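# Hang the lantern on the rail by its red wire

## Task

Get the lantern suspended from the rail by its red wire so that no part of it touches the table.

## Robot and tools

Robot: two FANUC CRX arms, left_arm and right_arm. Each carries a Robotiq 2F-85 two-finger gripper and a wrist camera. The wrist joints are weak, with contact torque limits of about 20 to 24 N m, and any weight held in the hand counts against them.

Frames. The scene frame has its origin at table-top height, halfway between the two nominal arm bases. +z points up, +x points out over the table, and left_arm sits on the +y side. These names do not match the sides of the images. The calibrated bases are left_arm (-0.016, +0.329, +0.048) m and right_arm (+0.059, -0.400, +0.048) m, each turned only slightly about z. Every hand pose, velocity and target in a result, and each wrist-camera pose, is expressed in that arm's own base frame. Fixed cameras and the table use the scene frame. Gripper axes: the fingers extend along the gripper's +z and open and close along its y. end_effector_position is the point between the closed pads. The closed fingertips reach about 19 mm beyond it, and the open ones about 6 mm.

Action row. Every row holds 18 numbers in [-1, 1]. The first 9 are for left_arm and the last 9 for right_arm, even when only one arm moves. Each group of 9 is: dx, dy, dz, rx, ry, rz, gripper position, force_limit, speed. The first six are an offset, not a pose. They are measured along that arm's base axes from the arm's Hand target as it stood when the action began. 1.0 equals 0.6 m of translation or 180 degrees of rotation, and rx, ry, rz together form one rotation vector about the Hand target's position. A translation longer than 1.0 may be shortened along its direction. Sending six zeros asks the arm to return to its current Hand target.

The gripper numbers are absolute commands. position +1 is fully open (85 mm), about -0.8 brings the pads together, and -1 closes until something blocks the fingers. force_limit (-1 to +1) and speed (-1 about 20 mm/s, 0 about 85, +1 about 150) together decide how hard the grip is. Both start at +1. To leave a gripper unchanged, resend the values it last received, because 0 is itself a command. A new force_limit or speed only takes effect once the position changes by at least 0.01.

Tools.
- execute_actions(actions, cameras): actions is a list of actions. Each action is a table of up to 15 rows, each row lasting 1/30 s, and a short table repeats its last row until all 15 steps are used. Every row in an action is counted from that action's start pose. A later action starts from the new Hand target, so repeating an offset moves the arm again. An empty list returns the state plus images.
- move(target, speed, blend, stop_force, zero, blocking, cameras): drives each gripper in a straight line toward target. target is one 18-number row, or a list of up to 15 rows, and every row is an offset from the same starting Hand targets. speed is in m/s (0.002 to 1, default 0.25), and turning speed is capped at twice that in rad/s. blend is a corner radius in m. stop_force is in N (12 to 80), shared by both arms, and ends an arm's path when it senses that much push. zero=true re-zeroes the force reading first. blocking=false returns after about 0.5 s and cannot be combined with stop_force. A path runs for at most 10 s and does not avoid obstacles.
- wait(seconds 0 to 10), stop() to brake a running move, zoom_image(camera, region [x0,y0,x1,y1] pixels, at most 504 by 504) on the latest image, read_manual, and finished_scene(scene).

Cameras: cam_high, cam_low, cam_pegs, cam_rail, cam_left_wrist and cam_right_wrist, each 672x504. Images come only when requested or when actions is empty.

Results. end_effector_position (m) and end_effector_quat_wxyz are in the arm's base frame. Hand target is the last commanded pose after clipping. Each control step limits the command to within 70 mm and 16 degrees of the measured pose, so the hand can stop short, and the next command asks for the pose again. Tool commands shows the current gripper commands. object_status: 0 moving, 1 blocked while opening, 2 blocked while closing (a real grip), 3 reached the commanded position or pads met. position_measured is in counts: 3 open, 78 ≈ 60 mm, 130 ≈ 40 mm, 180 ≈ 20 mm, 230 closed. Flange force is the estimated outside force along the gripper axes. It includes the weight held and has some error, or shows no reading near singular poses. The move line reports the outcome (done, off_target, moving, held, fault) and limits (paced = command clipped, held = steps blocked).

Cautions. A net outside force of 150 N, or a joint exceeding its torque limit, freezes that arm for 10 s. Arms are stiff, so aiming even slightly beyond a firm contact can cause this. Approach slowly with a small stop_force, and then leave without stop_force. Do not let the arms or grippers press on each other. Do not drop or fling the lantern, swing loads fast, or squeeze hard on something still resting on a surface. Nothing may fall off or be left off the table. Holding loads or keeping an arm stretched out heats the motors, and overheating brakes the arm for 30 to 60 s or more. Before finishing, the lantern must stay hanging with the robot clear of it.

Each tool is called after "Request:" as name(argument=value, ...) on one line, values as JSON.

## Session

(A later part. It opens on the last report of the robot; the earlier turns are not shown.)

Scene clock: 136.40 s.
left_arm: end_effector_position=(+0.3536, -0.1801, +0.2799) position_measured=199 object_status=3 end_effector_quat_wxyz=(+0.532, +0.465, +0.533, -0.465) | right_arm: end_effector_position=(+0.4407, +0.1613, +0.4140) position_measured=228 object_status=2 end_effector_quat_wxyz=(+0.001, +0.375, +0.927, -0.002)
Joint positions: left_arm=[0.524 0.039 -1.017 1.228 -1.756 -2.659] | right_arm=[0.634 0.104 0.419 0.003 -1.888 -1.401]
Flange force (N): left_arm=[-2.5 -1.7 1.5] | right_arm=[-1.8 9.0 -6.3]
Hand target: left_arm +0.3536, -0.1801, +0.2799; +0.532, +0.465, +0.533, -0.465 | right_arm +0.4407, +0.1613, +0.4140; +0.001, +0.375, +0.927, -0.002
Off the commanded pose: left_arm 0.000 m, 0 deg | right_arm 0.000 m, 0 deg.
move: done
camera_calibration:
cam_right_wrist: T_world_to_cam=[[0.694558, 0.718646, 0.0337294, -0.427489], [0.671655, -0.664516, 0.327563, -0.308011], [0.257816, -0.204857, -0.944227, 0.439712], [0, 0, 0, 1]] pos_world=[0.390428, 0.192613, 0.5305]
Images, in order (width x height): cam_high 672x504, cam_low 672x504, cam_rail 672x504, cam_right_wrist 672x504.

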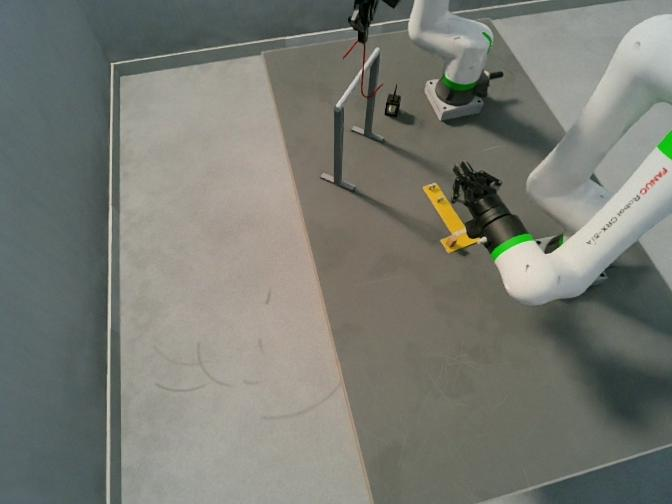

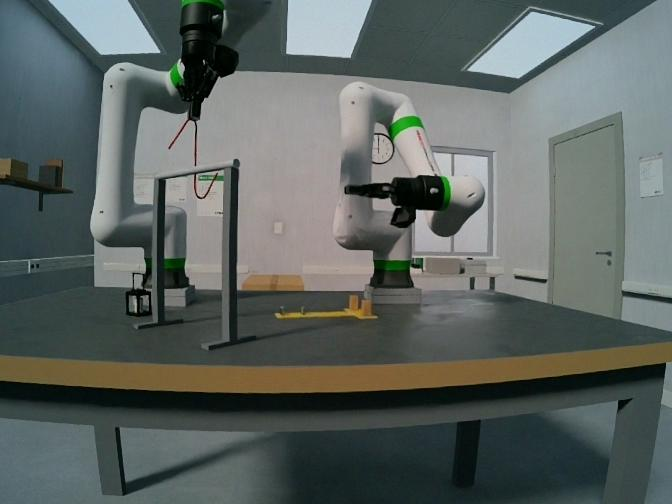

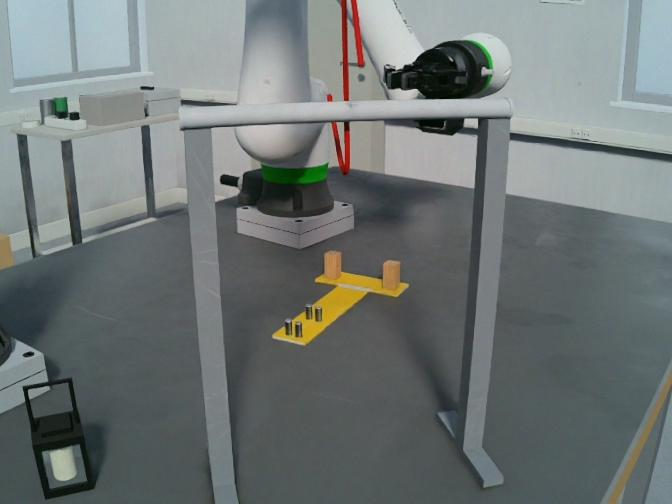

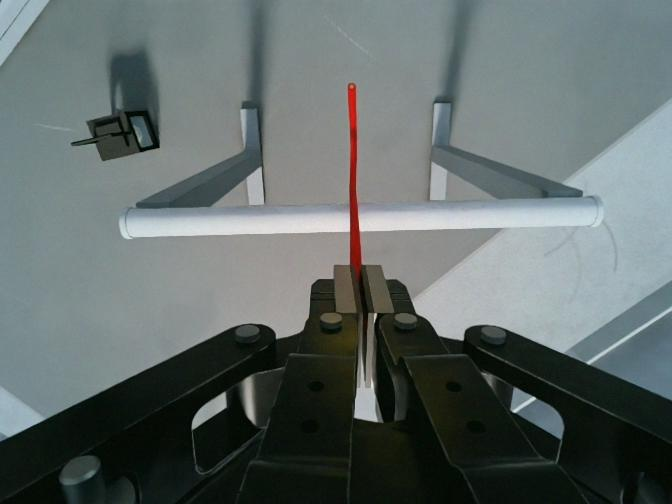

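Request:
move(target=[0,0,0,0,0,0,-0.55,0,-1,0,0,-0.17,0,0,0,-1,0.5,-1], speed=0.03, stop_force=12, cameras=["cam_right_wrist","cam_low","cam_rail","cam_high"])

Request:
zoom_image(camera="cam_low", region=[130, 100, 290, 290])

Request:
zoom_image(camera="cam_rail", region=[240, 0, 440, 240])

Scene clock: 141.10 s.
left_arm: end_effector_position=(+0.3536, -0.1801, +0.2799) position_measured=199 object_status=3 end_effector_quat_wxyz=(+0.532, +0.465, +0.533, -0.465) | right_arm: end_effector_position=(+0.4406, +0.1615, +0.3137) position_measured=228 object_status=2 end_effector_quat_wxyz=(+0.001, +0.375, +0.927, -0.001)
Joint positions: left_arm=[0.524 0.039 -1.017 1.228 -1.756 -2.659] | right_arm=[0.634 0.054 0.127 0.003 -1.645 -1.402]
Flange force (N): left_arm=[-2.7 -1.8 1.8] | right_arm=[36.0 -1.8 -69.3]
Hand target: left_arm +0.3536, -0.1801, +0.2799; +0.532, +0.465, +0.533, -0.465 | right_arm +0.4406, +0.1615, +0.3137; +0.001, +0.375, +0.927, -0.001 (not the last commanded pose)
Off the commanded pose: left_arm 0.000 m, 0 deg | right_arm 0.002 m, 0 deg.
move: contact (right_arm)
camera_calibration:
cam_right_wrist: T_world_to_cam=[[0.694361, 0.718801, 0.0344681, -0.424374], [0.671701, -0.664561, 0.327377, -0.27492], [0.258225, -0.204166, -0.944265, 0.344678], [0, 0, 0, 1]] pos_world=[0.390328, 0.192711, 0.430097]
Images, in order (width x height): cam_high 672x504, cam_low 672x504, cam_rail 672x504, cam_right_wrist 672x504.

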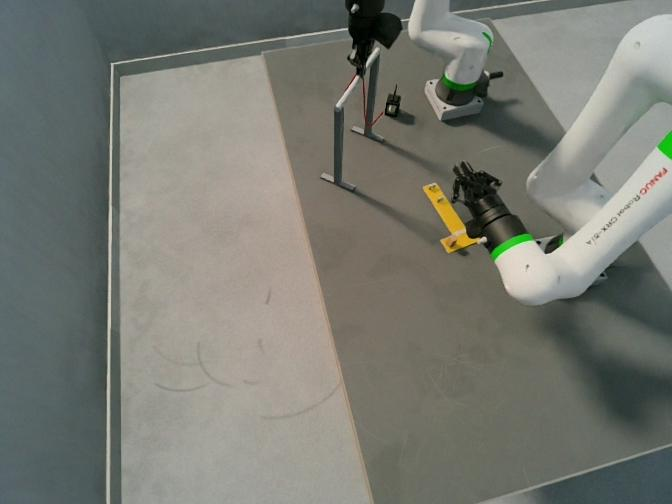

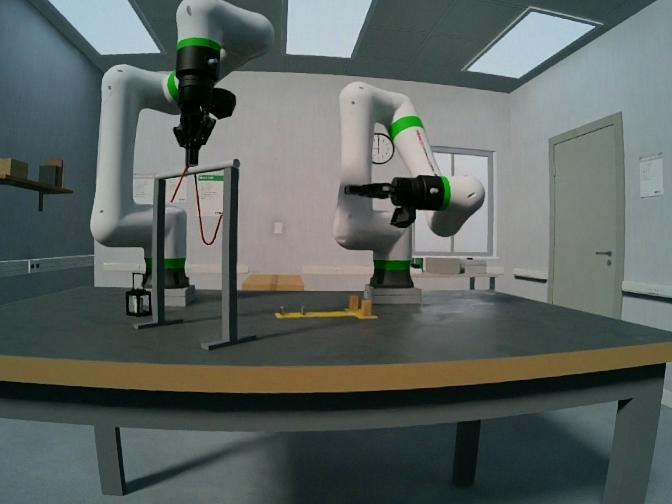

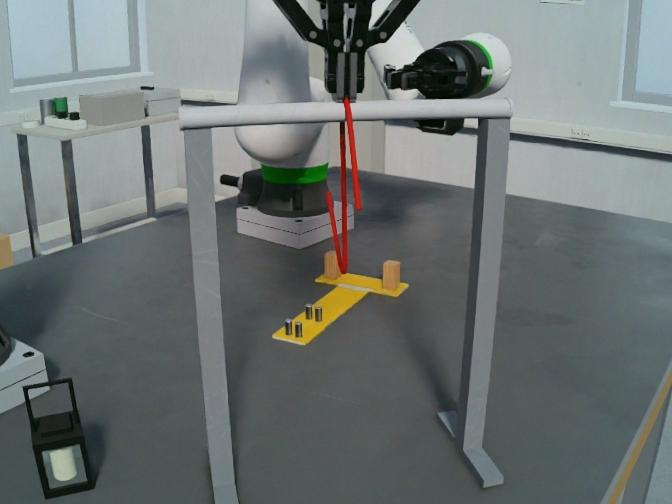

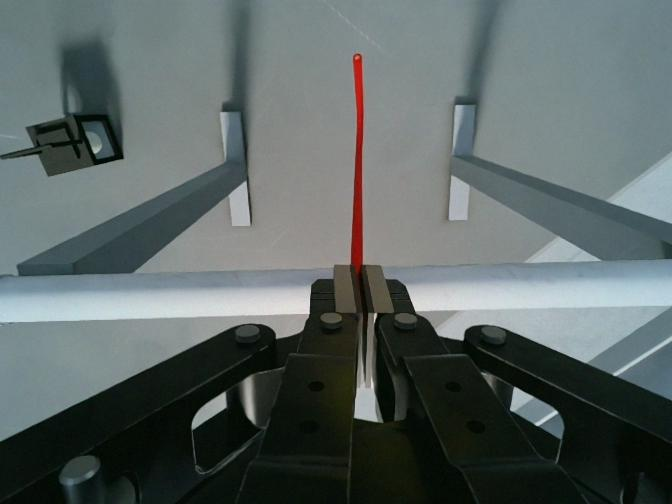

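Scaled by 2.653 from the camera's 672x504 image, which has a finer 960x720 frame.

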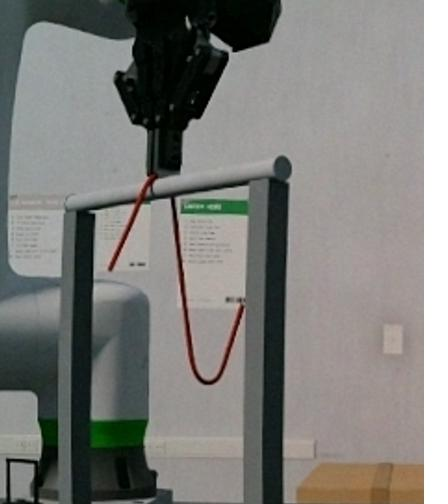

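Scaled by 2.100 from the camera's 672x504 image, which has a finer 960x720 frame.

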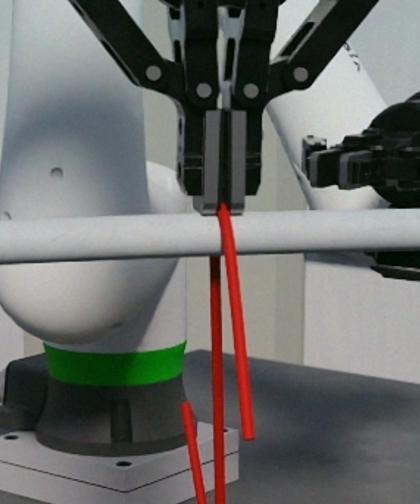

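Request:
move(target=[[0,0,0,0,0,0,-0.55,0,-1,0,0,0.005,0,0,0,-1,0.5,-1],[0,0,0,0,0,0,-0.55,0,-1,0,0,0.005,0,0,0,-0.3,0.5,-1],[0,0,0,0,0,0,-0.55,0,-1,0,0,0.16,0,0,0,-0.3,0.5,-1],[0,0,0,0,0,0,-0.55,0,-1,-0.168,0,0.22,0,0,0,-0.3,0.5,-1]], speed=[0.02,0.1,0.08,0.2], cameras=["all"])

Request:
zoom_image(camera="cam_low", region=[130, 100, 290, 290])

Request:
zoom_image(camera="cam_right_wrist", region=[260, 120, 460, 320])

Scene clock: 145.93 s.
left_arm: end_effector_position=(+0.3536, -0.1801, +0.2799) position_measured=199 object_status=3 end_effector_quat_wxyz=(+0.532, +0.465, +0.533, -0.465) | right_arm: end_effector_position=(+0.3398, +0.1615, +0.4457) position_measured=167 object_status=3 end_effector_quat_wxyz=(+0.001, +0.375, +0.927, -0.001)
Joint positions: left_arm=[0.524 0.039 -1.017 1.228 -1.756 -2.659] | right_arm=[0.799 -0.107 0.287 0.003 -1.966 -1.566]
Flange force (N): left_arm=[-3.1 -2.1 1.8] | right_arm=[0.9 7.2 -6.5]
Hand target: left_arm +0.3536, -0.1801, +0.2799; +0.532, +0.465, +0.533, -0.465 | right_arm +0.3398, +0.1615, +0.4457; +0.001, +0.375, +0.927, -0.001
Off the commanded pose: left_arm 0.000 m, 0 deg | right_arm 0.000 m, 0 deg.
move: done
camera_calibration:
cam_left_wrist: T_world_to_cam=[[0.988915, 0.148476, 0.0009919, -0.322637], [-0.0494913, 0.32332, 0.944995, -0.170635], [0.139989, -0.934569, 0.327084, -0.178644], [0, 0, 0, 1]] pos_world=[0.335624, -0.0638817, 0.220001]
cam_right_wrist: T_world_to_cam=[[0.694398, 0.718771, 0.0343351, -0.358863], [0.6717, -0.664562, 0.327377, -0.250426], [0.258127, -0.204267, -0.94427, 0.495402], [0, 0, 0, 1]] pos_world=[0.289528, 0.192711, 0.562098]

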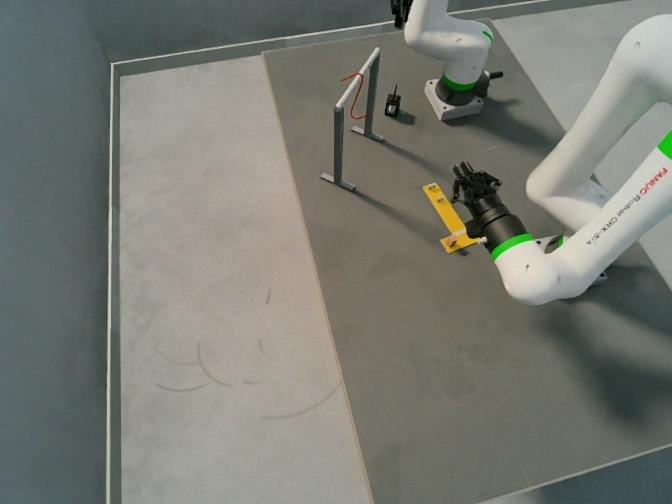

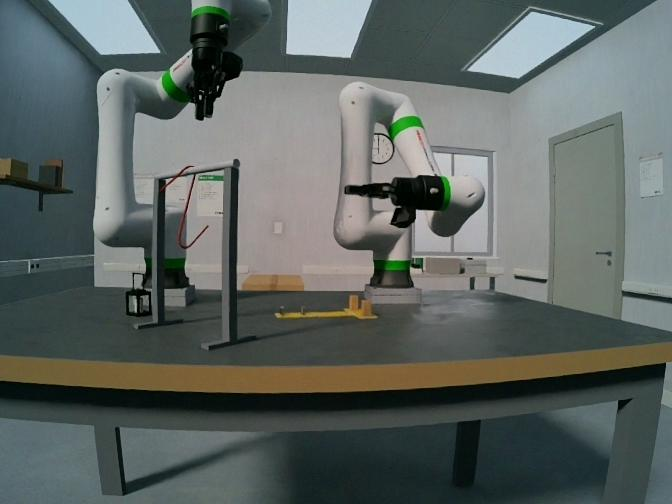

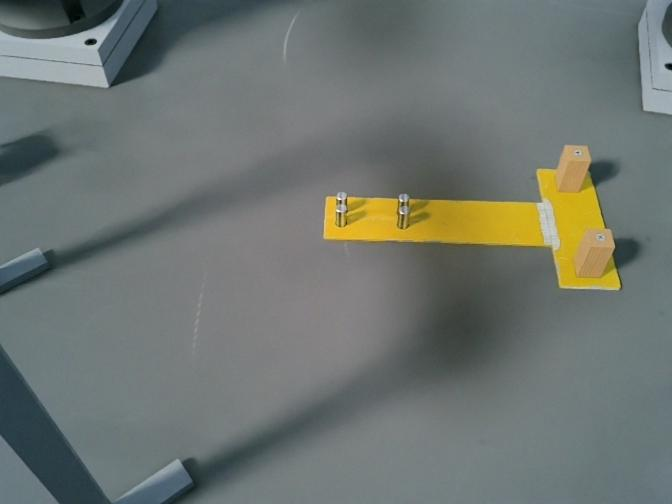

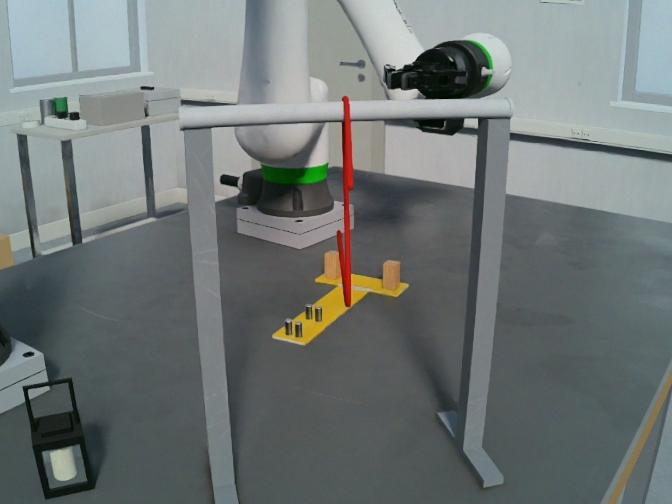

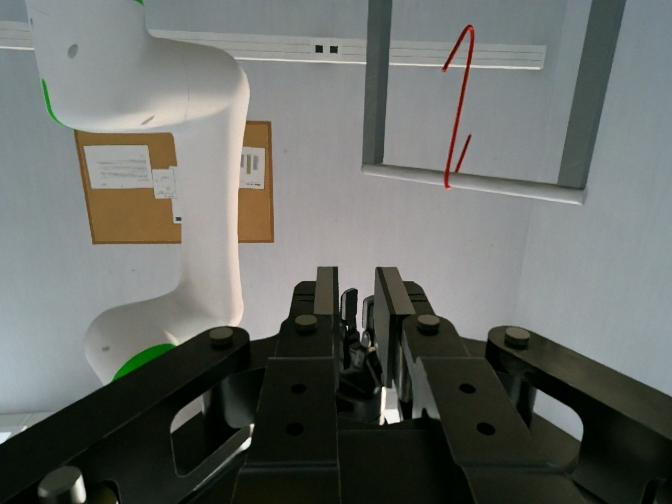

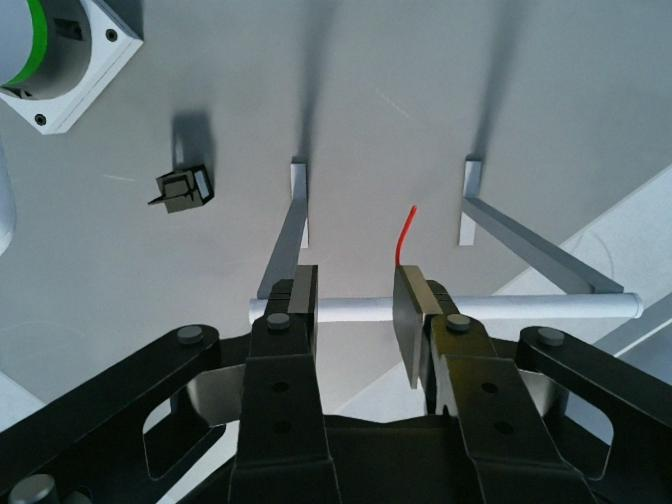

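Scaled by 2.653 from the camera's 672x504 image, which has a finer 960x720 frame.

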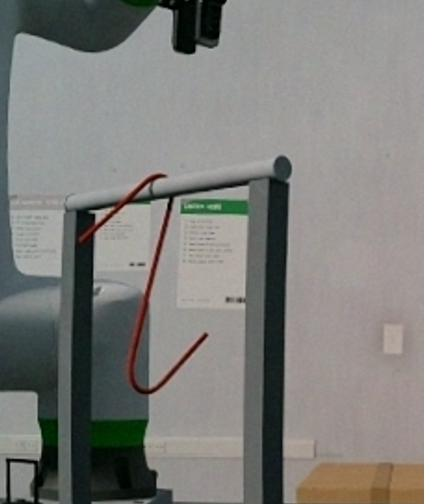

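Scaled by 2.520 from the camera's 672x504 image, which has a finer 960x720 frame.

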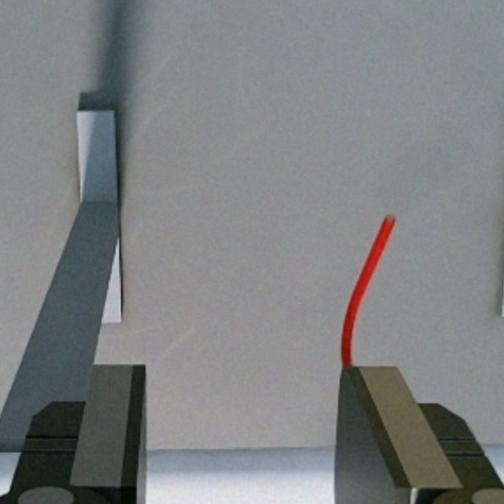

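Request:
move(target=[[0,0,0,0,0,0,-0.55,0,-1,-0.16,-0.29,-0.05,0,0,0,-0.3,0.5,-1],[0,0,0,0,0,0,-0.55,0,-1,-0.16,-0.29,-0.28,0,0,0,-0.3,0.5,-1]], speed=0.25, blend=0.03, cameras=["cam_right_wrist","cam_low","cam_rail"])

Scene clock: 148.17 s.
left_arm: end_effector_position=(+0.3536, -0.1801, +0.2799) position_measured=199 object_status=3 end_effector_quat_wxyz=(+0.532, +0.465, +0.533, -0.465) | right_arm: end_effector_position=(+0.2438, -0.0125, +0.2777) position_measured=167 object_status=3 end_effector_quat_wxyz=(+0.001, +0.375, +0.927, -0.001)
Joint positions: left_arm=[0.524 0.039 -1.017 1.228 -1.756 -2.659] | right_arm=[0.515 -0.565 -0.429 0.003 -1.708 -1.282]
Flange force (N): left_arm=[-2.9 -1.9 1.3] | right_arm=[3.2 2.8 -6.1]
Hand target: left_arm +0.3536, -0.1801, +0.2799; +0.532, +0.465, +0.533, -0.465 | right_arm +0.2438, -0.0125, +0.2777; +0.001, +0.375, +0.927, -0.001
Off the commanded pose: left_arm 0.000 m, 0 deg | right_arm 0.000 m, 0 deg.
move: done
camera_calibration:
cam_right_wrist: T_world_to_cam=[[0.694388, 0.718771, 0.0345563, -0.161454], [0.671637, -0.664595, 0.32744, -0.246621], [0.25832, -0.204161, -0.94424, 0.326045], [0, 0, 0, 1]] pos_world=[0.193528, 0.018711, 0.394197]
Images, in order (width x height): cam_low 672x504, cam_rail 672x504, cam_right_wrist 672x504.

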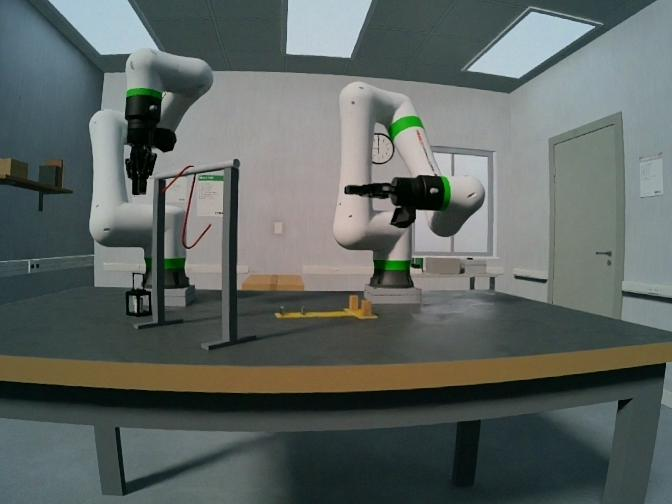

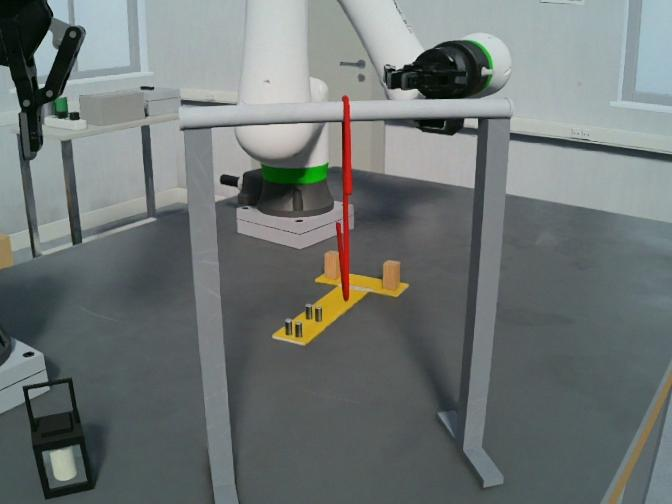

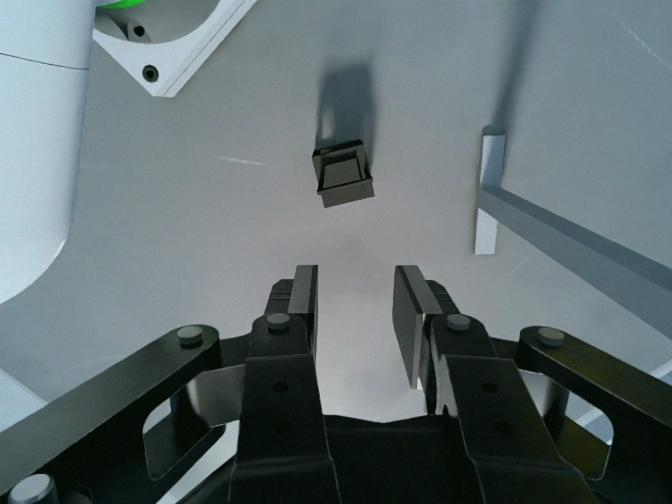

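Request:
zoom_image(camera="cam_right_wrist", region=[290, 120, 400, 230])

Scaled by 4.582 from the camera's 672x504 image, which has a finer 960x720 frame.

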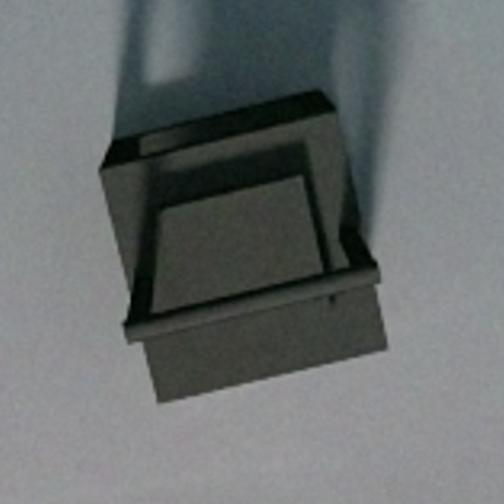

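Request:
move(target=[[0,0,0,0,0,0,-0.55,0,-1,0.013,0.005,-0.1,0,0,0.578,-0.3,0.5,-1]], speed=0.4, cameras=["cam_right_wrist"])

Request:
zoom_image(camera="cam_right_wrist", region=[260, 120, 460, 340])

Scene clock: 151.47 s.
left_arm: end_effector_position=(+0.3536, -0.1801, +0.2799) position_measured=199 object_status=3 end_effector_quat_wxyz=(+0.532, +0.465, +0.533, -0.465) | right_arm: end_effector_position=(+0.2516, -0.0095, +0.2177) position_measured=167 object_status=3 end_effector_quat_wxyz=(+0.002, -0.500, +0.866, +0.000)
Joint positions: left_arm=[0.524 0.039 -1.017 1.228 -1.756 -2.659] | right_arm=[0.505 -0.553 -0.562 0 -1.559 0.543]
Flange force (N): left_arm=[-2.7 -1.9 1.4] | right_arm=[-3.9 1.1 -4.5]
Hand target: left_arm +0.3536, -0.1801, +0.2799; +0.532, +0.465, +0.533, -0.465 | right_arm +0.2516, -0.0095, +0.2177; +0.002, -0.500, +0.866, +0.000
Off the commanded pose: left_arm 0.000 m, 0 deg | right_arm 0.000 m, 0 deg.
move: done
camera_calibration:
cam_right_wrist: T_world_to_cam=[[-0.865757, 0.499283, 0.0343644, 0.223617], [0.481769, 0.812856, 0.32736, -0.16828], [0.135512, 0.29997, -0.944275, 0.303613], [0, 0, 0, 1]] pos_world=[0.233527, -0.0659354, 0.334098]
Images, in order (width x height): cam_right_wrist 672x504.

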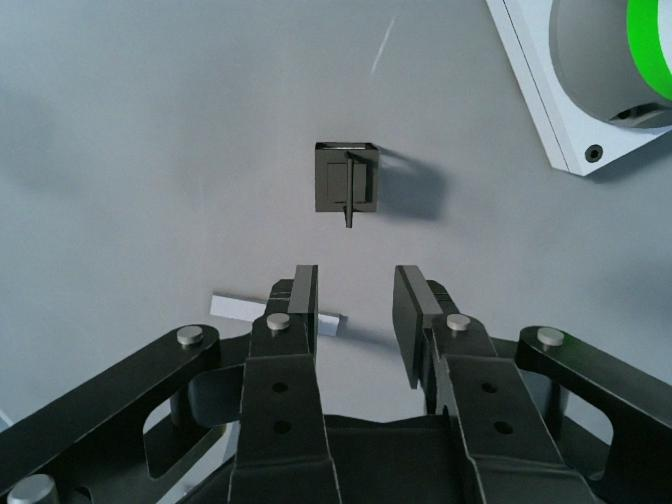

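Scaled by 2.291 from the camera's 672x504 image, which has a finer 960x720 frame.

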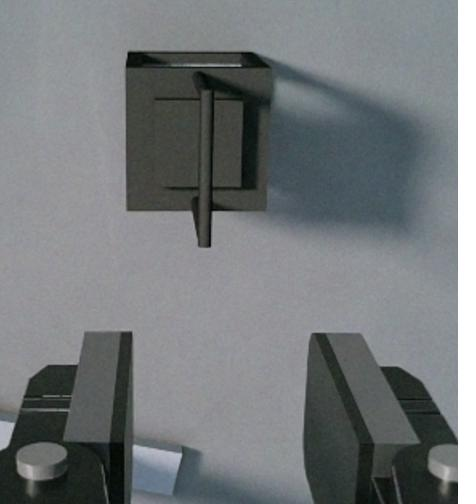

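Request:
move(target=[[0,0,0,0,0,0,-0.55,0,-1,-0.007,0.001,-0.2,0,0,0,-0.3,0.5,-1],[0,0,0,0,0,0,-0.55,0,-1,-0.007,0.001,-0.261,0,0,0,-0.3,0.5,-1],[0,0,0,0,0,0,-0.55,0,-1,-0.007,0.001,-0.261,0,0,0,-1,0,-1]], speed=0.12, cameras=["cam_right_wrist","cam_low"])

Scene clock: 155.47 s.
left_arm: end_effector_position=(+0.3536, -0.1801, +0.2799) position_measured=199 object_status=3 end_effector_quat_wxyz=(+0.532, +0.465, +0.533, -0.465) | right_arm: end_effector_position=(+0.2474, -0.0089, +0.0611) position_measured=229 object_status=0 end_effector_quat_wxyz=(+0.002, -0.500, +0.866, +0.000)
Joint positions: left_arm=[0.524 0.039 -1.017 1.228 -1.756 -2.659] | right_arm=[0.517 -0.457 -0.888 0 -1.137 0.531]
Flange force (N): left_arm=[-2.8 -1.8 1.0] | right_arm=[-4.6 0.9 -1.5]
Hand target: left_arm +0.3536, -0.1801, +0.2799; +0.532, +0.465, +0.533, -0.465 | right_arm +0.2474, -0.0089, +0.0611; +0.002, -0.500, +0.866, +0.000
Off the commanded pose: left_arm 0.000 m, 0 deg | right_arm 0.000 m, 0 deg.
move: done
camera_calibration:
cam_right_wrist: T_world_to_cam=[[-0.865757, 0.499283, 0.0343644, 0.225062], [0.481769, 0.812856, 0.32736, -0.11548], [0.135512, 0.29997, -0.944275, 0.156129], [0, 0, 0, 1]] pos_world=[0.229327, -0.0653354, 0.177498]
Images, in order (width x height): cam_low 672x504, cam_right_wrist 672x504.

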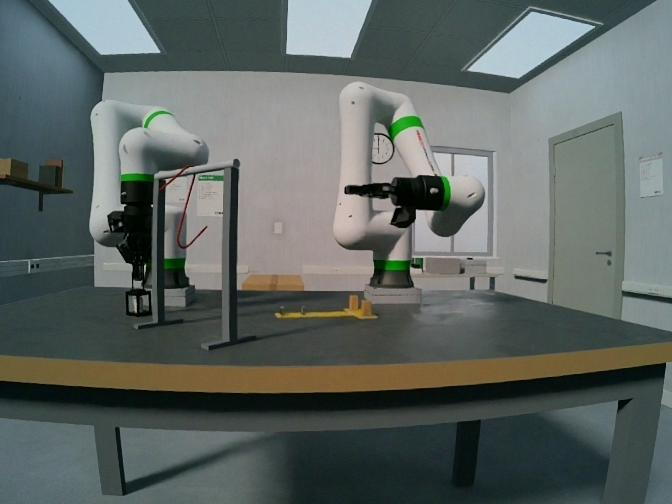

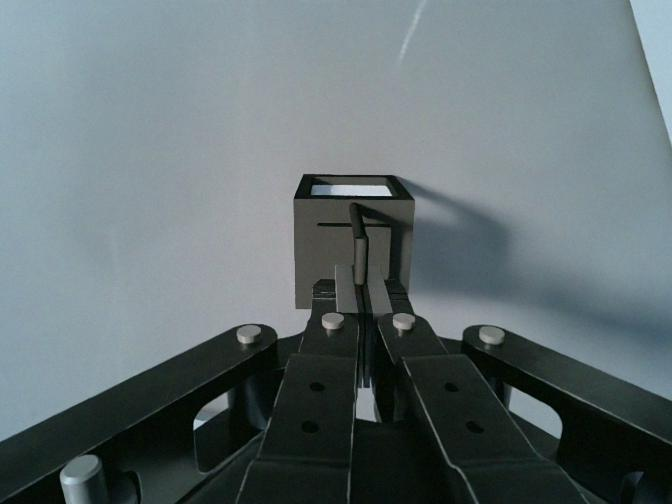

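Request:
move(target=[[0,0.2,0.1,0,0,0,-0.55,0,-1,0,0,0.11,0,0,0,-1,0,-1],[0,0.2,0.1,0,0,0,-0.55,0,-1,0.02,0.35,0.11,0,0,-0.03,-1,0,-1],[0,0.2,0.1,0,0,0,-0.55,0,-1,0.244,0.763,0.06,0,0,-0.077,-1,0,-1]], speed=0.15, blend=0.03, cameras=["cam_right_wrist","cam_low"])

Scene clock: 160.40 s.
left_arm: end_effector_position=(+0.3536, -0.0601, +0.3399) position_measured=199 object_status=3 end_effector_quat_wxyz=(+0.532, +0.465, +0.533, -0.465) | right_arm: end_effector_position=(+0.3938, +0.4489, +0.0971) position_measured=229 object_status=3 end_effector_quat_wxyz=(+0.002, -0.392, +0.920, +0.000)
Joint positions: left_arm=[0.857 0.069 -0.786 0.984 -2.017 -2.563] | right_arm=[1.071 0.447 0.102 0.002 -1.223 -0.266]
Flange force (N): left_arm=[-2.0 -1.7 2.0] | right_arm=[-11.7 2.1 0.8]
Hand target: left_arm +0.3536, -0.0601, +0.3399; +0.532, +0.465, +0.533, -0.465 | right_arm +0.3938, +0.4489, +0.0971; +0.002, -0.392, +0.920, +0.000
Off the commanded pose: left_arm 0.000 m, 0 deg | right_arm 0.000 m, 0 deg.
move: done
camera_calibration:
cam_right_wrist: T_world_to_cam=[[-0.72096, 0.692125, 0.0343556, -0.0216205], [0.662443, 0.673792, 0.327374, -0.578622], [0.203435, 0.258782, -0.94427, 0.0247061], [0, 0, 0, 1]] pos_world=[0.362691, 0.398442, 0.213498]
Images, in order (width x height): cam_low 672x504, cam_right_wrist 672x504.

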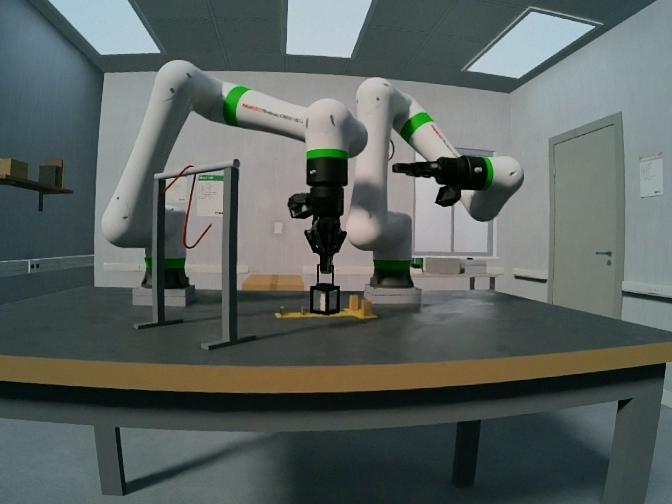

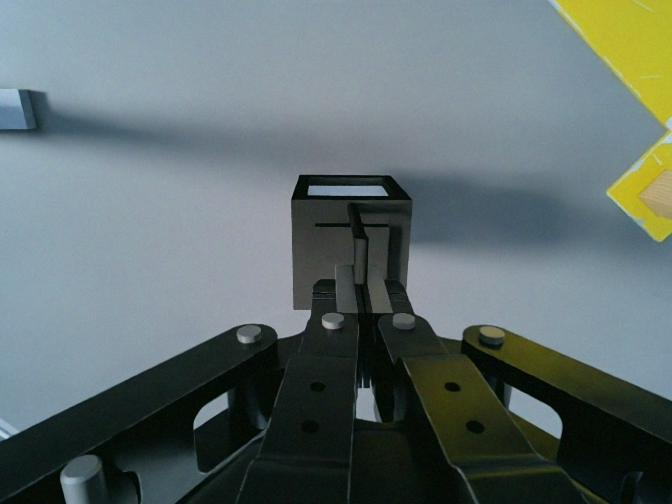

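Request:
move(target=[0,0,0,0,0,0,-0.55,0,-1,0,0,-0.066,0,0,0,-1,0,-1], speed=0.03, stop_force=12)

Request:
move(target=[[0,0,0,0,0,0,-0.55,0,-1,0,0,0.0,0,0,0,-0.3,0,-1],[0,0,0,0,0,0,-0.55,0,-1,0,0,0.25,0,0,0,-0.3,0,-1],[0,0,0,0,0,0,-0.55,0,-1,-0.10,-0.3,0.55,0,0,0,-0.3,0,-1],[0,0,0,0,0,0,-0.55,0,-1,-0.10,-0.485,0.68,0,0,-0.461,-0.3,0,-1]], speed=0.3, cameras=["all"])

Scene clock: 162.57 s.
left_arm: end_effector_position=(+0.3536, -0.0601, +0.3399) position_measured=199 object_status=3 end_effector_quat_wxyz=(+0.532, +0.465, +0.533, -0.465) | right_arm: end_effector_position=(+0.3939, +0.4490, +0.0603) position_measured=229 object_status=3 end_effector_quat_wxyz=(+0.002, -0.392, +0.920, +0.000)
Joint positions: left_arm=[0.857 0.069 -0.786 0.984 -2.017 -2.563] | right_arm=[1.071 0.481 0.059 0.003 -1.146 -0.266]
Flange force (N): left_arm=[-1.7 -1.5 2.1] | right_arm=[-0.5 1.6 -37.6]
Hand target: left_arm +0.3536, -0.0601, +0.3399; +0.532, +0.465, +0.533, -0.465 | right_arm +0.3939, +0.4490, +0.0603; +0.002, -0.392, +0.920, +0.000 (not the last commanded pose)
Off the commanded pose: left_arm 0.000 m, 0 deg | right_arm 0.003 m, 0 deg.
move: contact (right_arm)

Scene clock: 168.90 s.
left_arm: end_effector_position=(+0.3536, -0.0601, +0.3399) position_measured=199 object_status=3 end_effector_quat_wxyz=(+0.532, +0.465, +0.533, -0.465) | right_arm: end_effector_position=(+0.3339, +0.1580, +0.4683) position_measured=167 object_status=3 end_effector_quat_wxyz=(+0.001, +0.316, +0.949, -0.001)
Joint positions: left_arm=[0.857 0.069 -0.786 0.984 -2.017 -2.563] | right_arm=[0.804 -0.101 0.35 0.004 -2.023 -1.445]
Flange force (N): left_arm=[-1.7 -1.6 2.3] | right_arm=[0.9 5.2 -5.9]
Hand target: left_arm +0.3536, -0.0601, +0.3399; +0.532, +0.465, +0.533, -0.465 | right_arm +0.3339, +0.1580, +0.4683; +0.001, +0.316, +0.949, -0.001
Off the commanded pose: left_arm 0.000 m, 0 deg | right_arm 0.000 m, 0 deg.
move: done
camera_calibration:
cam_left_wrist: T_world_to_cam=[[0.988915, 0.148476, 0.0009919, -0.340514], [-0.0494913, 0.32332, 0.944995, -0.266133], [0.139989, -0.934569, 0.327084, -0.0861212], [0, 0, 0, 1]] pos_world=[0.335624, 0.0561183, 0.280001]
cam_right_wrist: T_world_to_cam=[[0.59874, 0.800199, 0.0345181, -0.33397], [0.749602, -0.575022, 0.327791, -0.296482], [0.282147, -0.170387, -0.944119, 0.504159], [0, 0, 0, 1]] pos_world=[0.279958, 0.18266, 0.584698]

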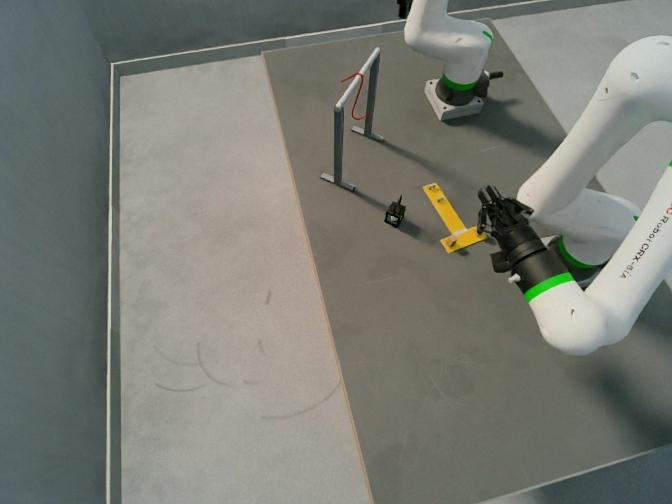

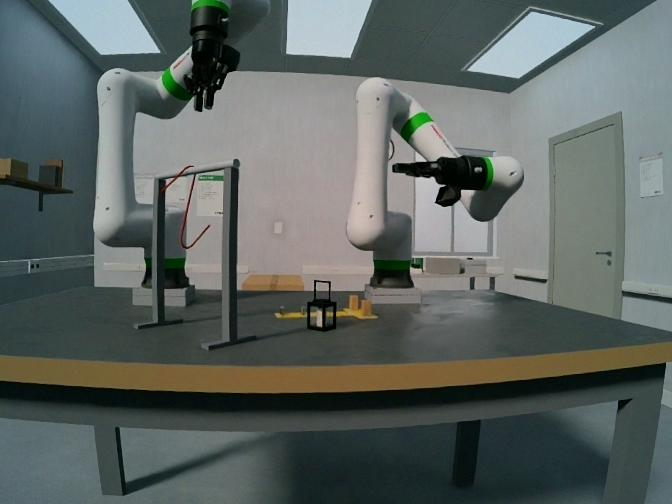

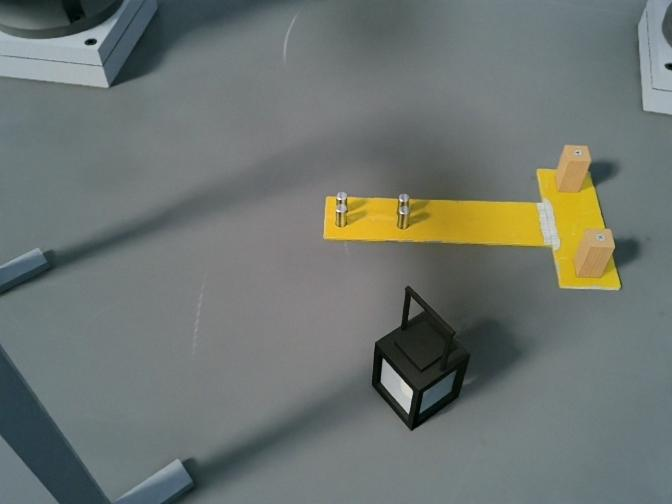

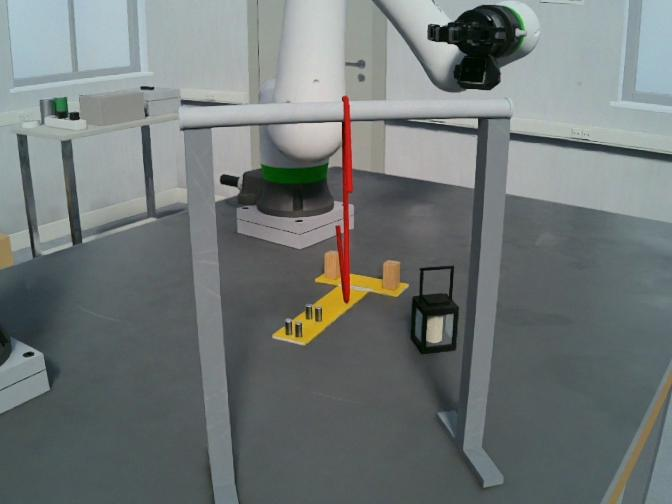

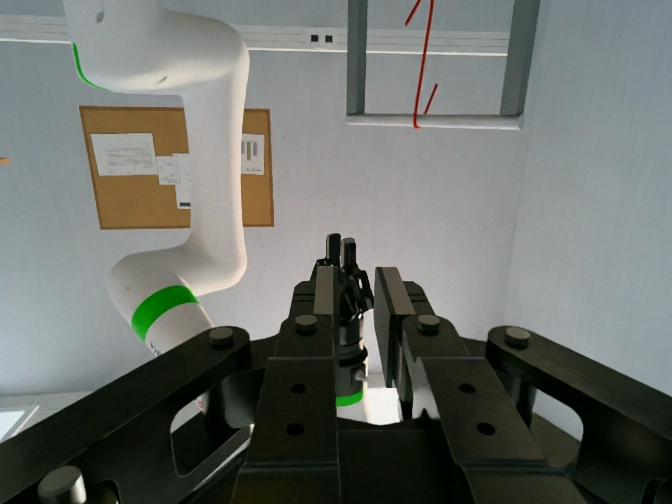

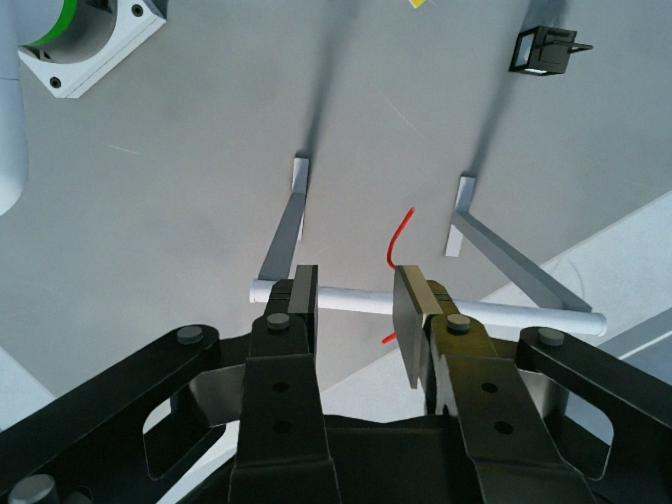

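Request:
move(target=[[0.0,-0.1,-0.25,0.1486,0.0815,0.229,1,0,-0.5,0,0,0,0,0,0,-0.3,0,-1],[0.049,-0.215,-0.458,0.1486,0.0815,0.229,1,0,-0.5,0,0,0,0,0,0,-0.3,0,-1]], speed=0.2, blend=0.02, cameras=["cam_left_wrist","cam_low"])

Scene clock: 175.30 s.
left_arm: end_effector_position=(+0.3844, -0.1891, +0.0656) position_measured=3 object_status=3 end_effector_quat_wxyz=(+0.315, +0.371, +0.844, -0.226) | right_arm: end_effector_position=(+0.3339, +0.1580, +0.4683) position_measured=167 object_status=3 end_effector_quat_wxyz=(+0.001, +0.316, +0.949, -0.001)
Joint positions: left_arm=[0.065 -0.141 -1.185 1.461 -0.697 -2.162] | right_arm=[0.804 -0.1 0.35 0.004 -2.023 -1.445]
Flange force (N): left_arm=no reading | right_arm=[0.4 6.3 -6.2]
Hand target: left_arm +0.3830, -0.1891, +0.0651; +0.434, +0.315, +0.823, -0.184 | right_arm +0.3339, +0.1580, +0.4683; +0.001, +0.316, +0.949, -0.001
Off the commanded pose: left_arm 0.001 m, 21 deg; orientation clipped | right_arm 0.000 m, 0 deg.
joint sent to its limit (left arm) — joint 3 (elbow), lower limit, where the elbow is as bent as it goes. The joint targets are off in orientation, not in position.
move: off_target (left_arm); limits=paced
camera_calibration:
cam_left_wrist: T_world_to_cam=[[0.76462, 0.629697, -0.13725, -0.165232], [0.372149, -0.257525, 0.891732, -0.232186], [0.526176, -0.732914, -0.43125, -0.181836], [0, 0, 0, 1]] pos_world=[0.308425, -0.089017, 0.105953]
Images, in order (width x height): cam_low 672x504, cam_left_wrist 672x504.

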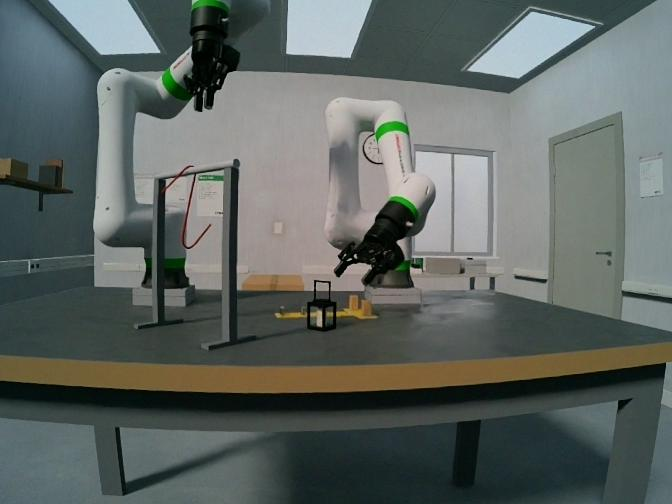

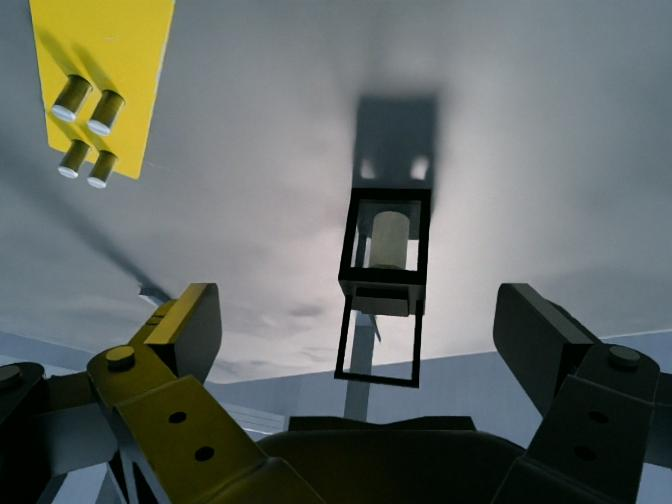

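Request:
move(target=[0.055,-0.042,-0.035,-0.0068,-0.022,0.0158,1,0,-0.5,0,0,0,0,0,0,-0.3,0,-1], speed=0.1, cameras=["cam_left_wrist"])

Scene clock: 178.63 s.
left_arm: end_effector_position=(+0.4163, -0.2141, +0.0440) position_measured=3 object_status=3 end_effector_quat_wxyz=(+0.470, +0.298, +0.813, -0.175) | right_arm: end_effector_position=(+0.3339, +0.1580, +0.4683) position_measured=167 object_status=3 end_effector_quat_wxyz=(+0.001, +0.316, +0.949, -0.001)
Joint positions: left_arm=[-0.82 0.002 -1.109 3.317 -0.594 -3.226] | right_arm=[0.804 -0.1 0.35 0.004 -2.023 -1.445]
Flange force (N): left_arm=no reading | right_arm=[0.4 6.2 -6.4]
Hand target: left_arm +0.4160, -0.2143, +0.0441; +0.470, +0.296, +0.813, -0.171 | right_arm +0.3339, +0.1580, +0.4683; +0.001, +0.316, +0.949, -0.001
Off the commanded pose: left_arm 0.000 m, 0 deg | right_arm 0.000 m, 0 deg.
joint sent to its limit (left arm) — joint 4 (forearm roll), upper limit. The joint targets still meet the commanded pose.
move: done
camera_calibration:
cam_left_wrist: T_world_to_cam=[[0.640202, 0.768197, 0.00379659, -0.101647], [0.139657, -0.121245, 0.982749, -0.109266], [0.755405, -0.628628, -0.184905, -0.310186], [0, 0, 0, 1]] pos_world=[0.314651, -0.130155, 0.0504121]
Images, in order (width x height): cam_left_wrist 672x504.

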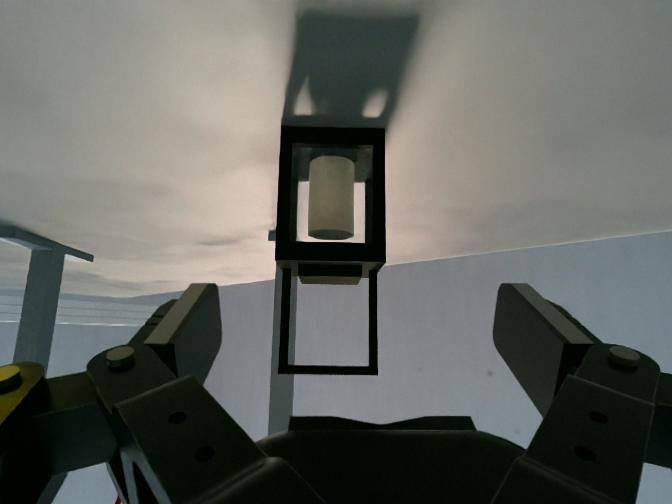

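Request:
move(target=[0.108,-0.112,-0.057,0,0,0,1,0,-0.5,0,0,0,0,0,0,-0.3,0,-1], speed=0.06, cameras=["cam_left_wrist","cam_low","cam_pegs"])

Scene clock: 181.27 s.
left_arm: end_effector_position=(+0.4807, -0.2816, +0.0099) position_measured=3 object_status=3 end_effector_quat_wxyz=(+0.470, +0.296, +0.813, -0.171) | right_arm: end_effector_position=(+0.3339, +0.1580, +0.4683) position_measured=167 object_status=3 end_effector_quat_wxyz=(+0.001, +0.316, +0.949, -0.001)
Joint positions: left_arm=[-0.825 0.319 -0.878 3.317 -0.68 -3.215] | right_arm=[0.804 -0.1 0.35 0.004 -2.023 -1.445]
Flange force (N): left_arm=[-2.6 -1.3 -3.4] | right_arm=[0.4 6.4 -6.6]
Hand target: left_arm +0.4808, -0.2815, +0.0099; +0.470, +0.296, +0.813, -0.171 | right_arm +0.3339, +0.1580, +0.4683; +0.001, +0.316, +0.949, -0.001
Off the commanded pose: left_arm 0.000 m, 0 deg | right_arm 0.000 m, 0 deg.
joint sent to its limit (left arm) — joint 4 (forearm roll), upper limit. The joint targets still meet the commanded pose.
move: done
camera_calibration:
cam_left_wrist: T_world_to_cam=[[0.634961, 0.772506, 0.00769454, -0.0872332], [0.13859, -0.123701, 0.982594, -0.0930475], [0.760011, -0.622843, -0.185607, -0.408172], [0, 0, 0, 1]] pos_world=[0.3785, -0.198349, 0.0163395]
Images, in order (width x height): cam_low 672x504, cam_pegs 672x504, cam_left_wrist 672x504.

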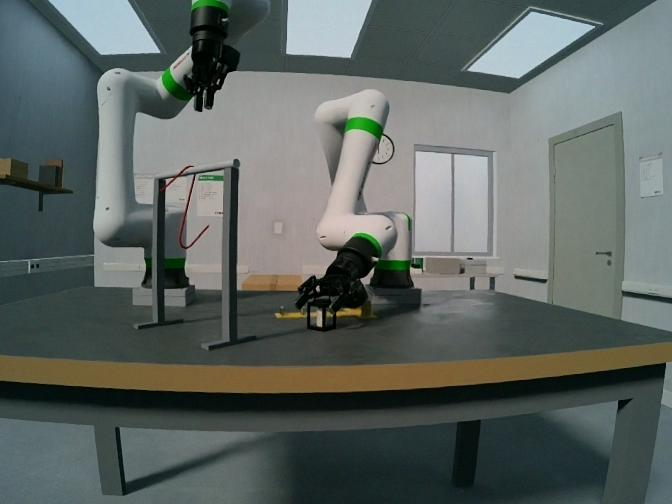

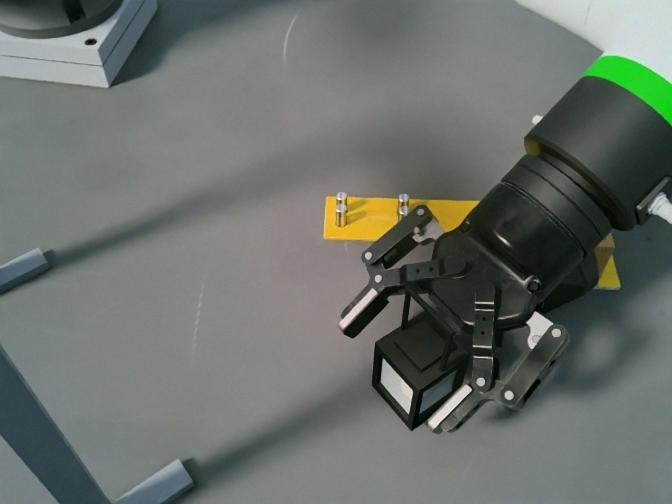

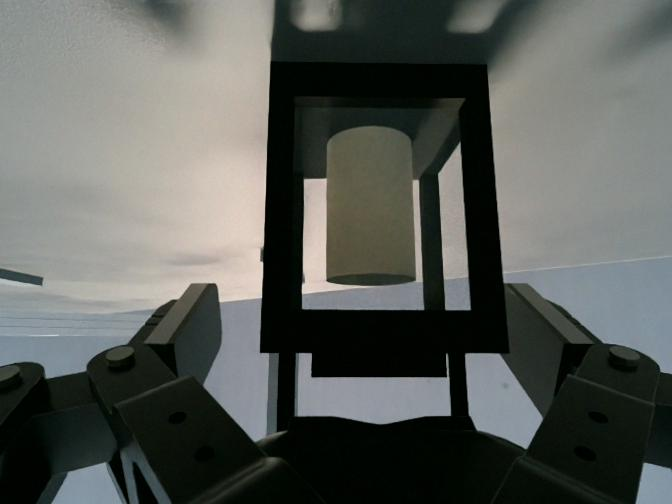

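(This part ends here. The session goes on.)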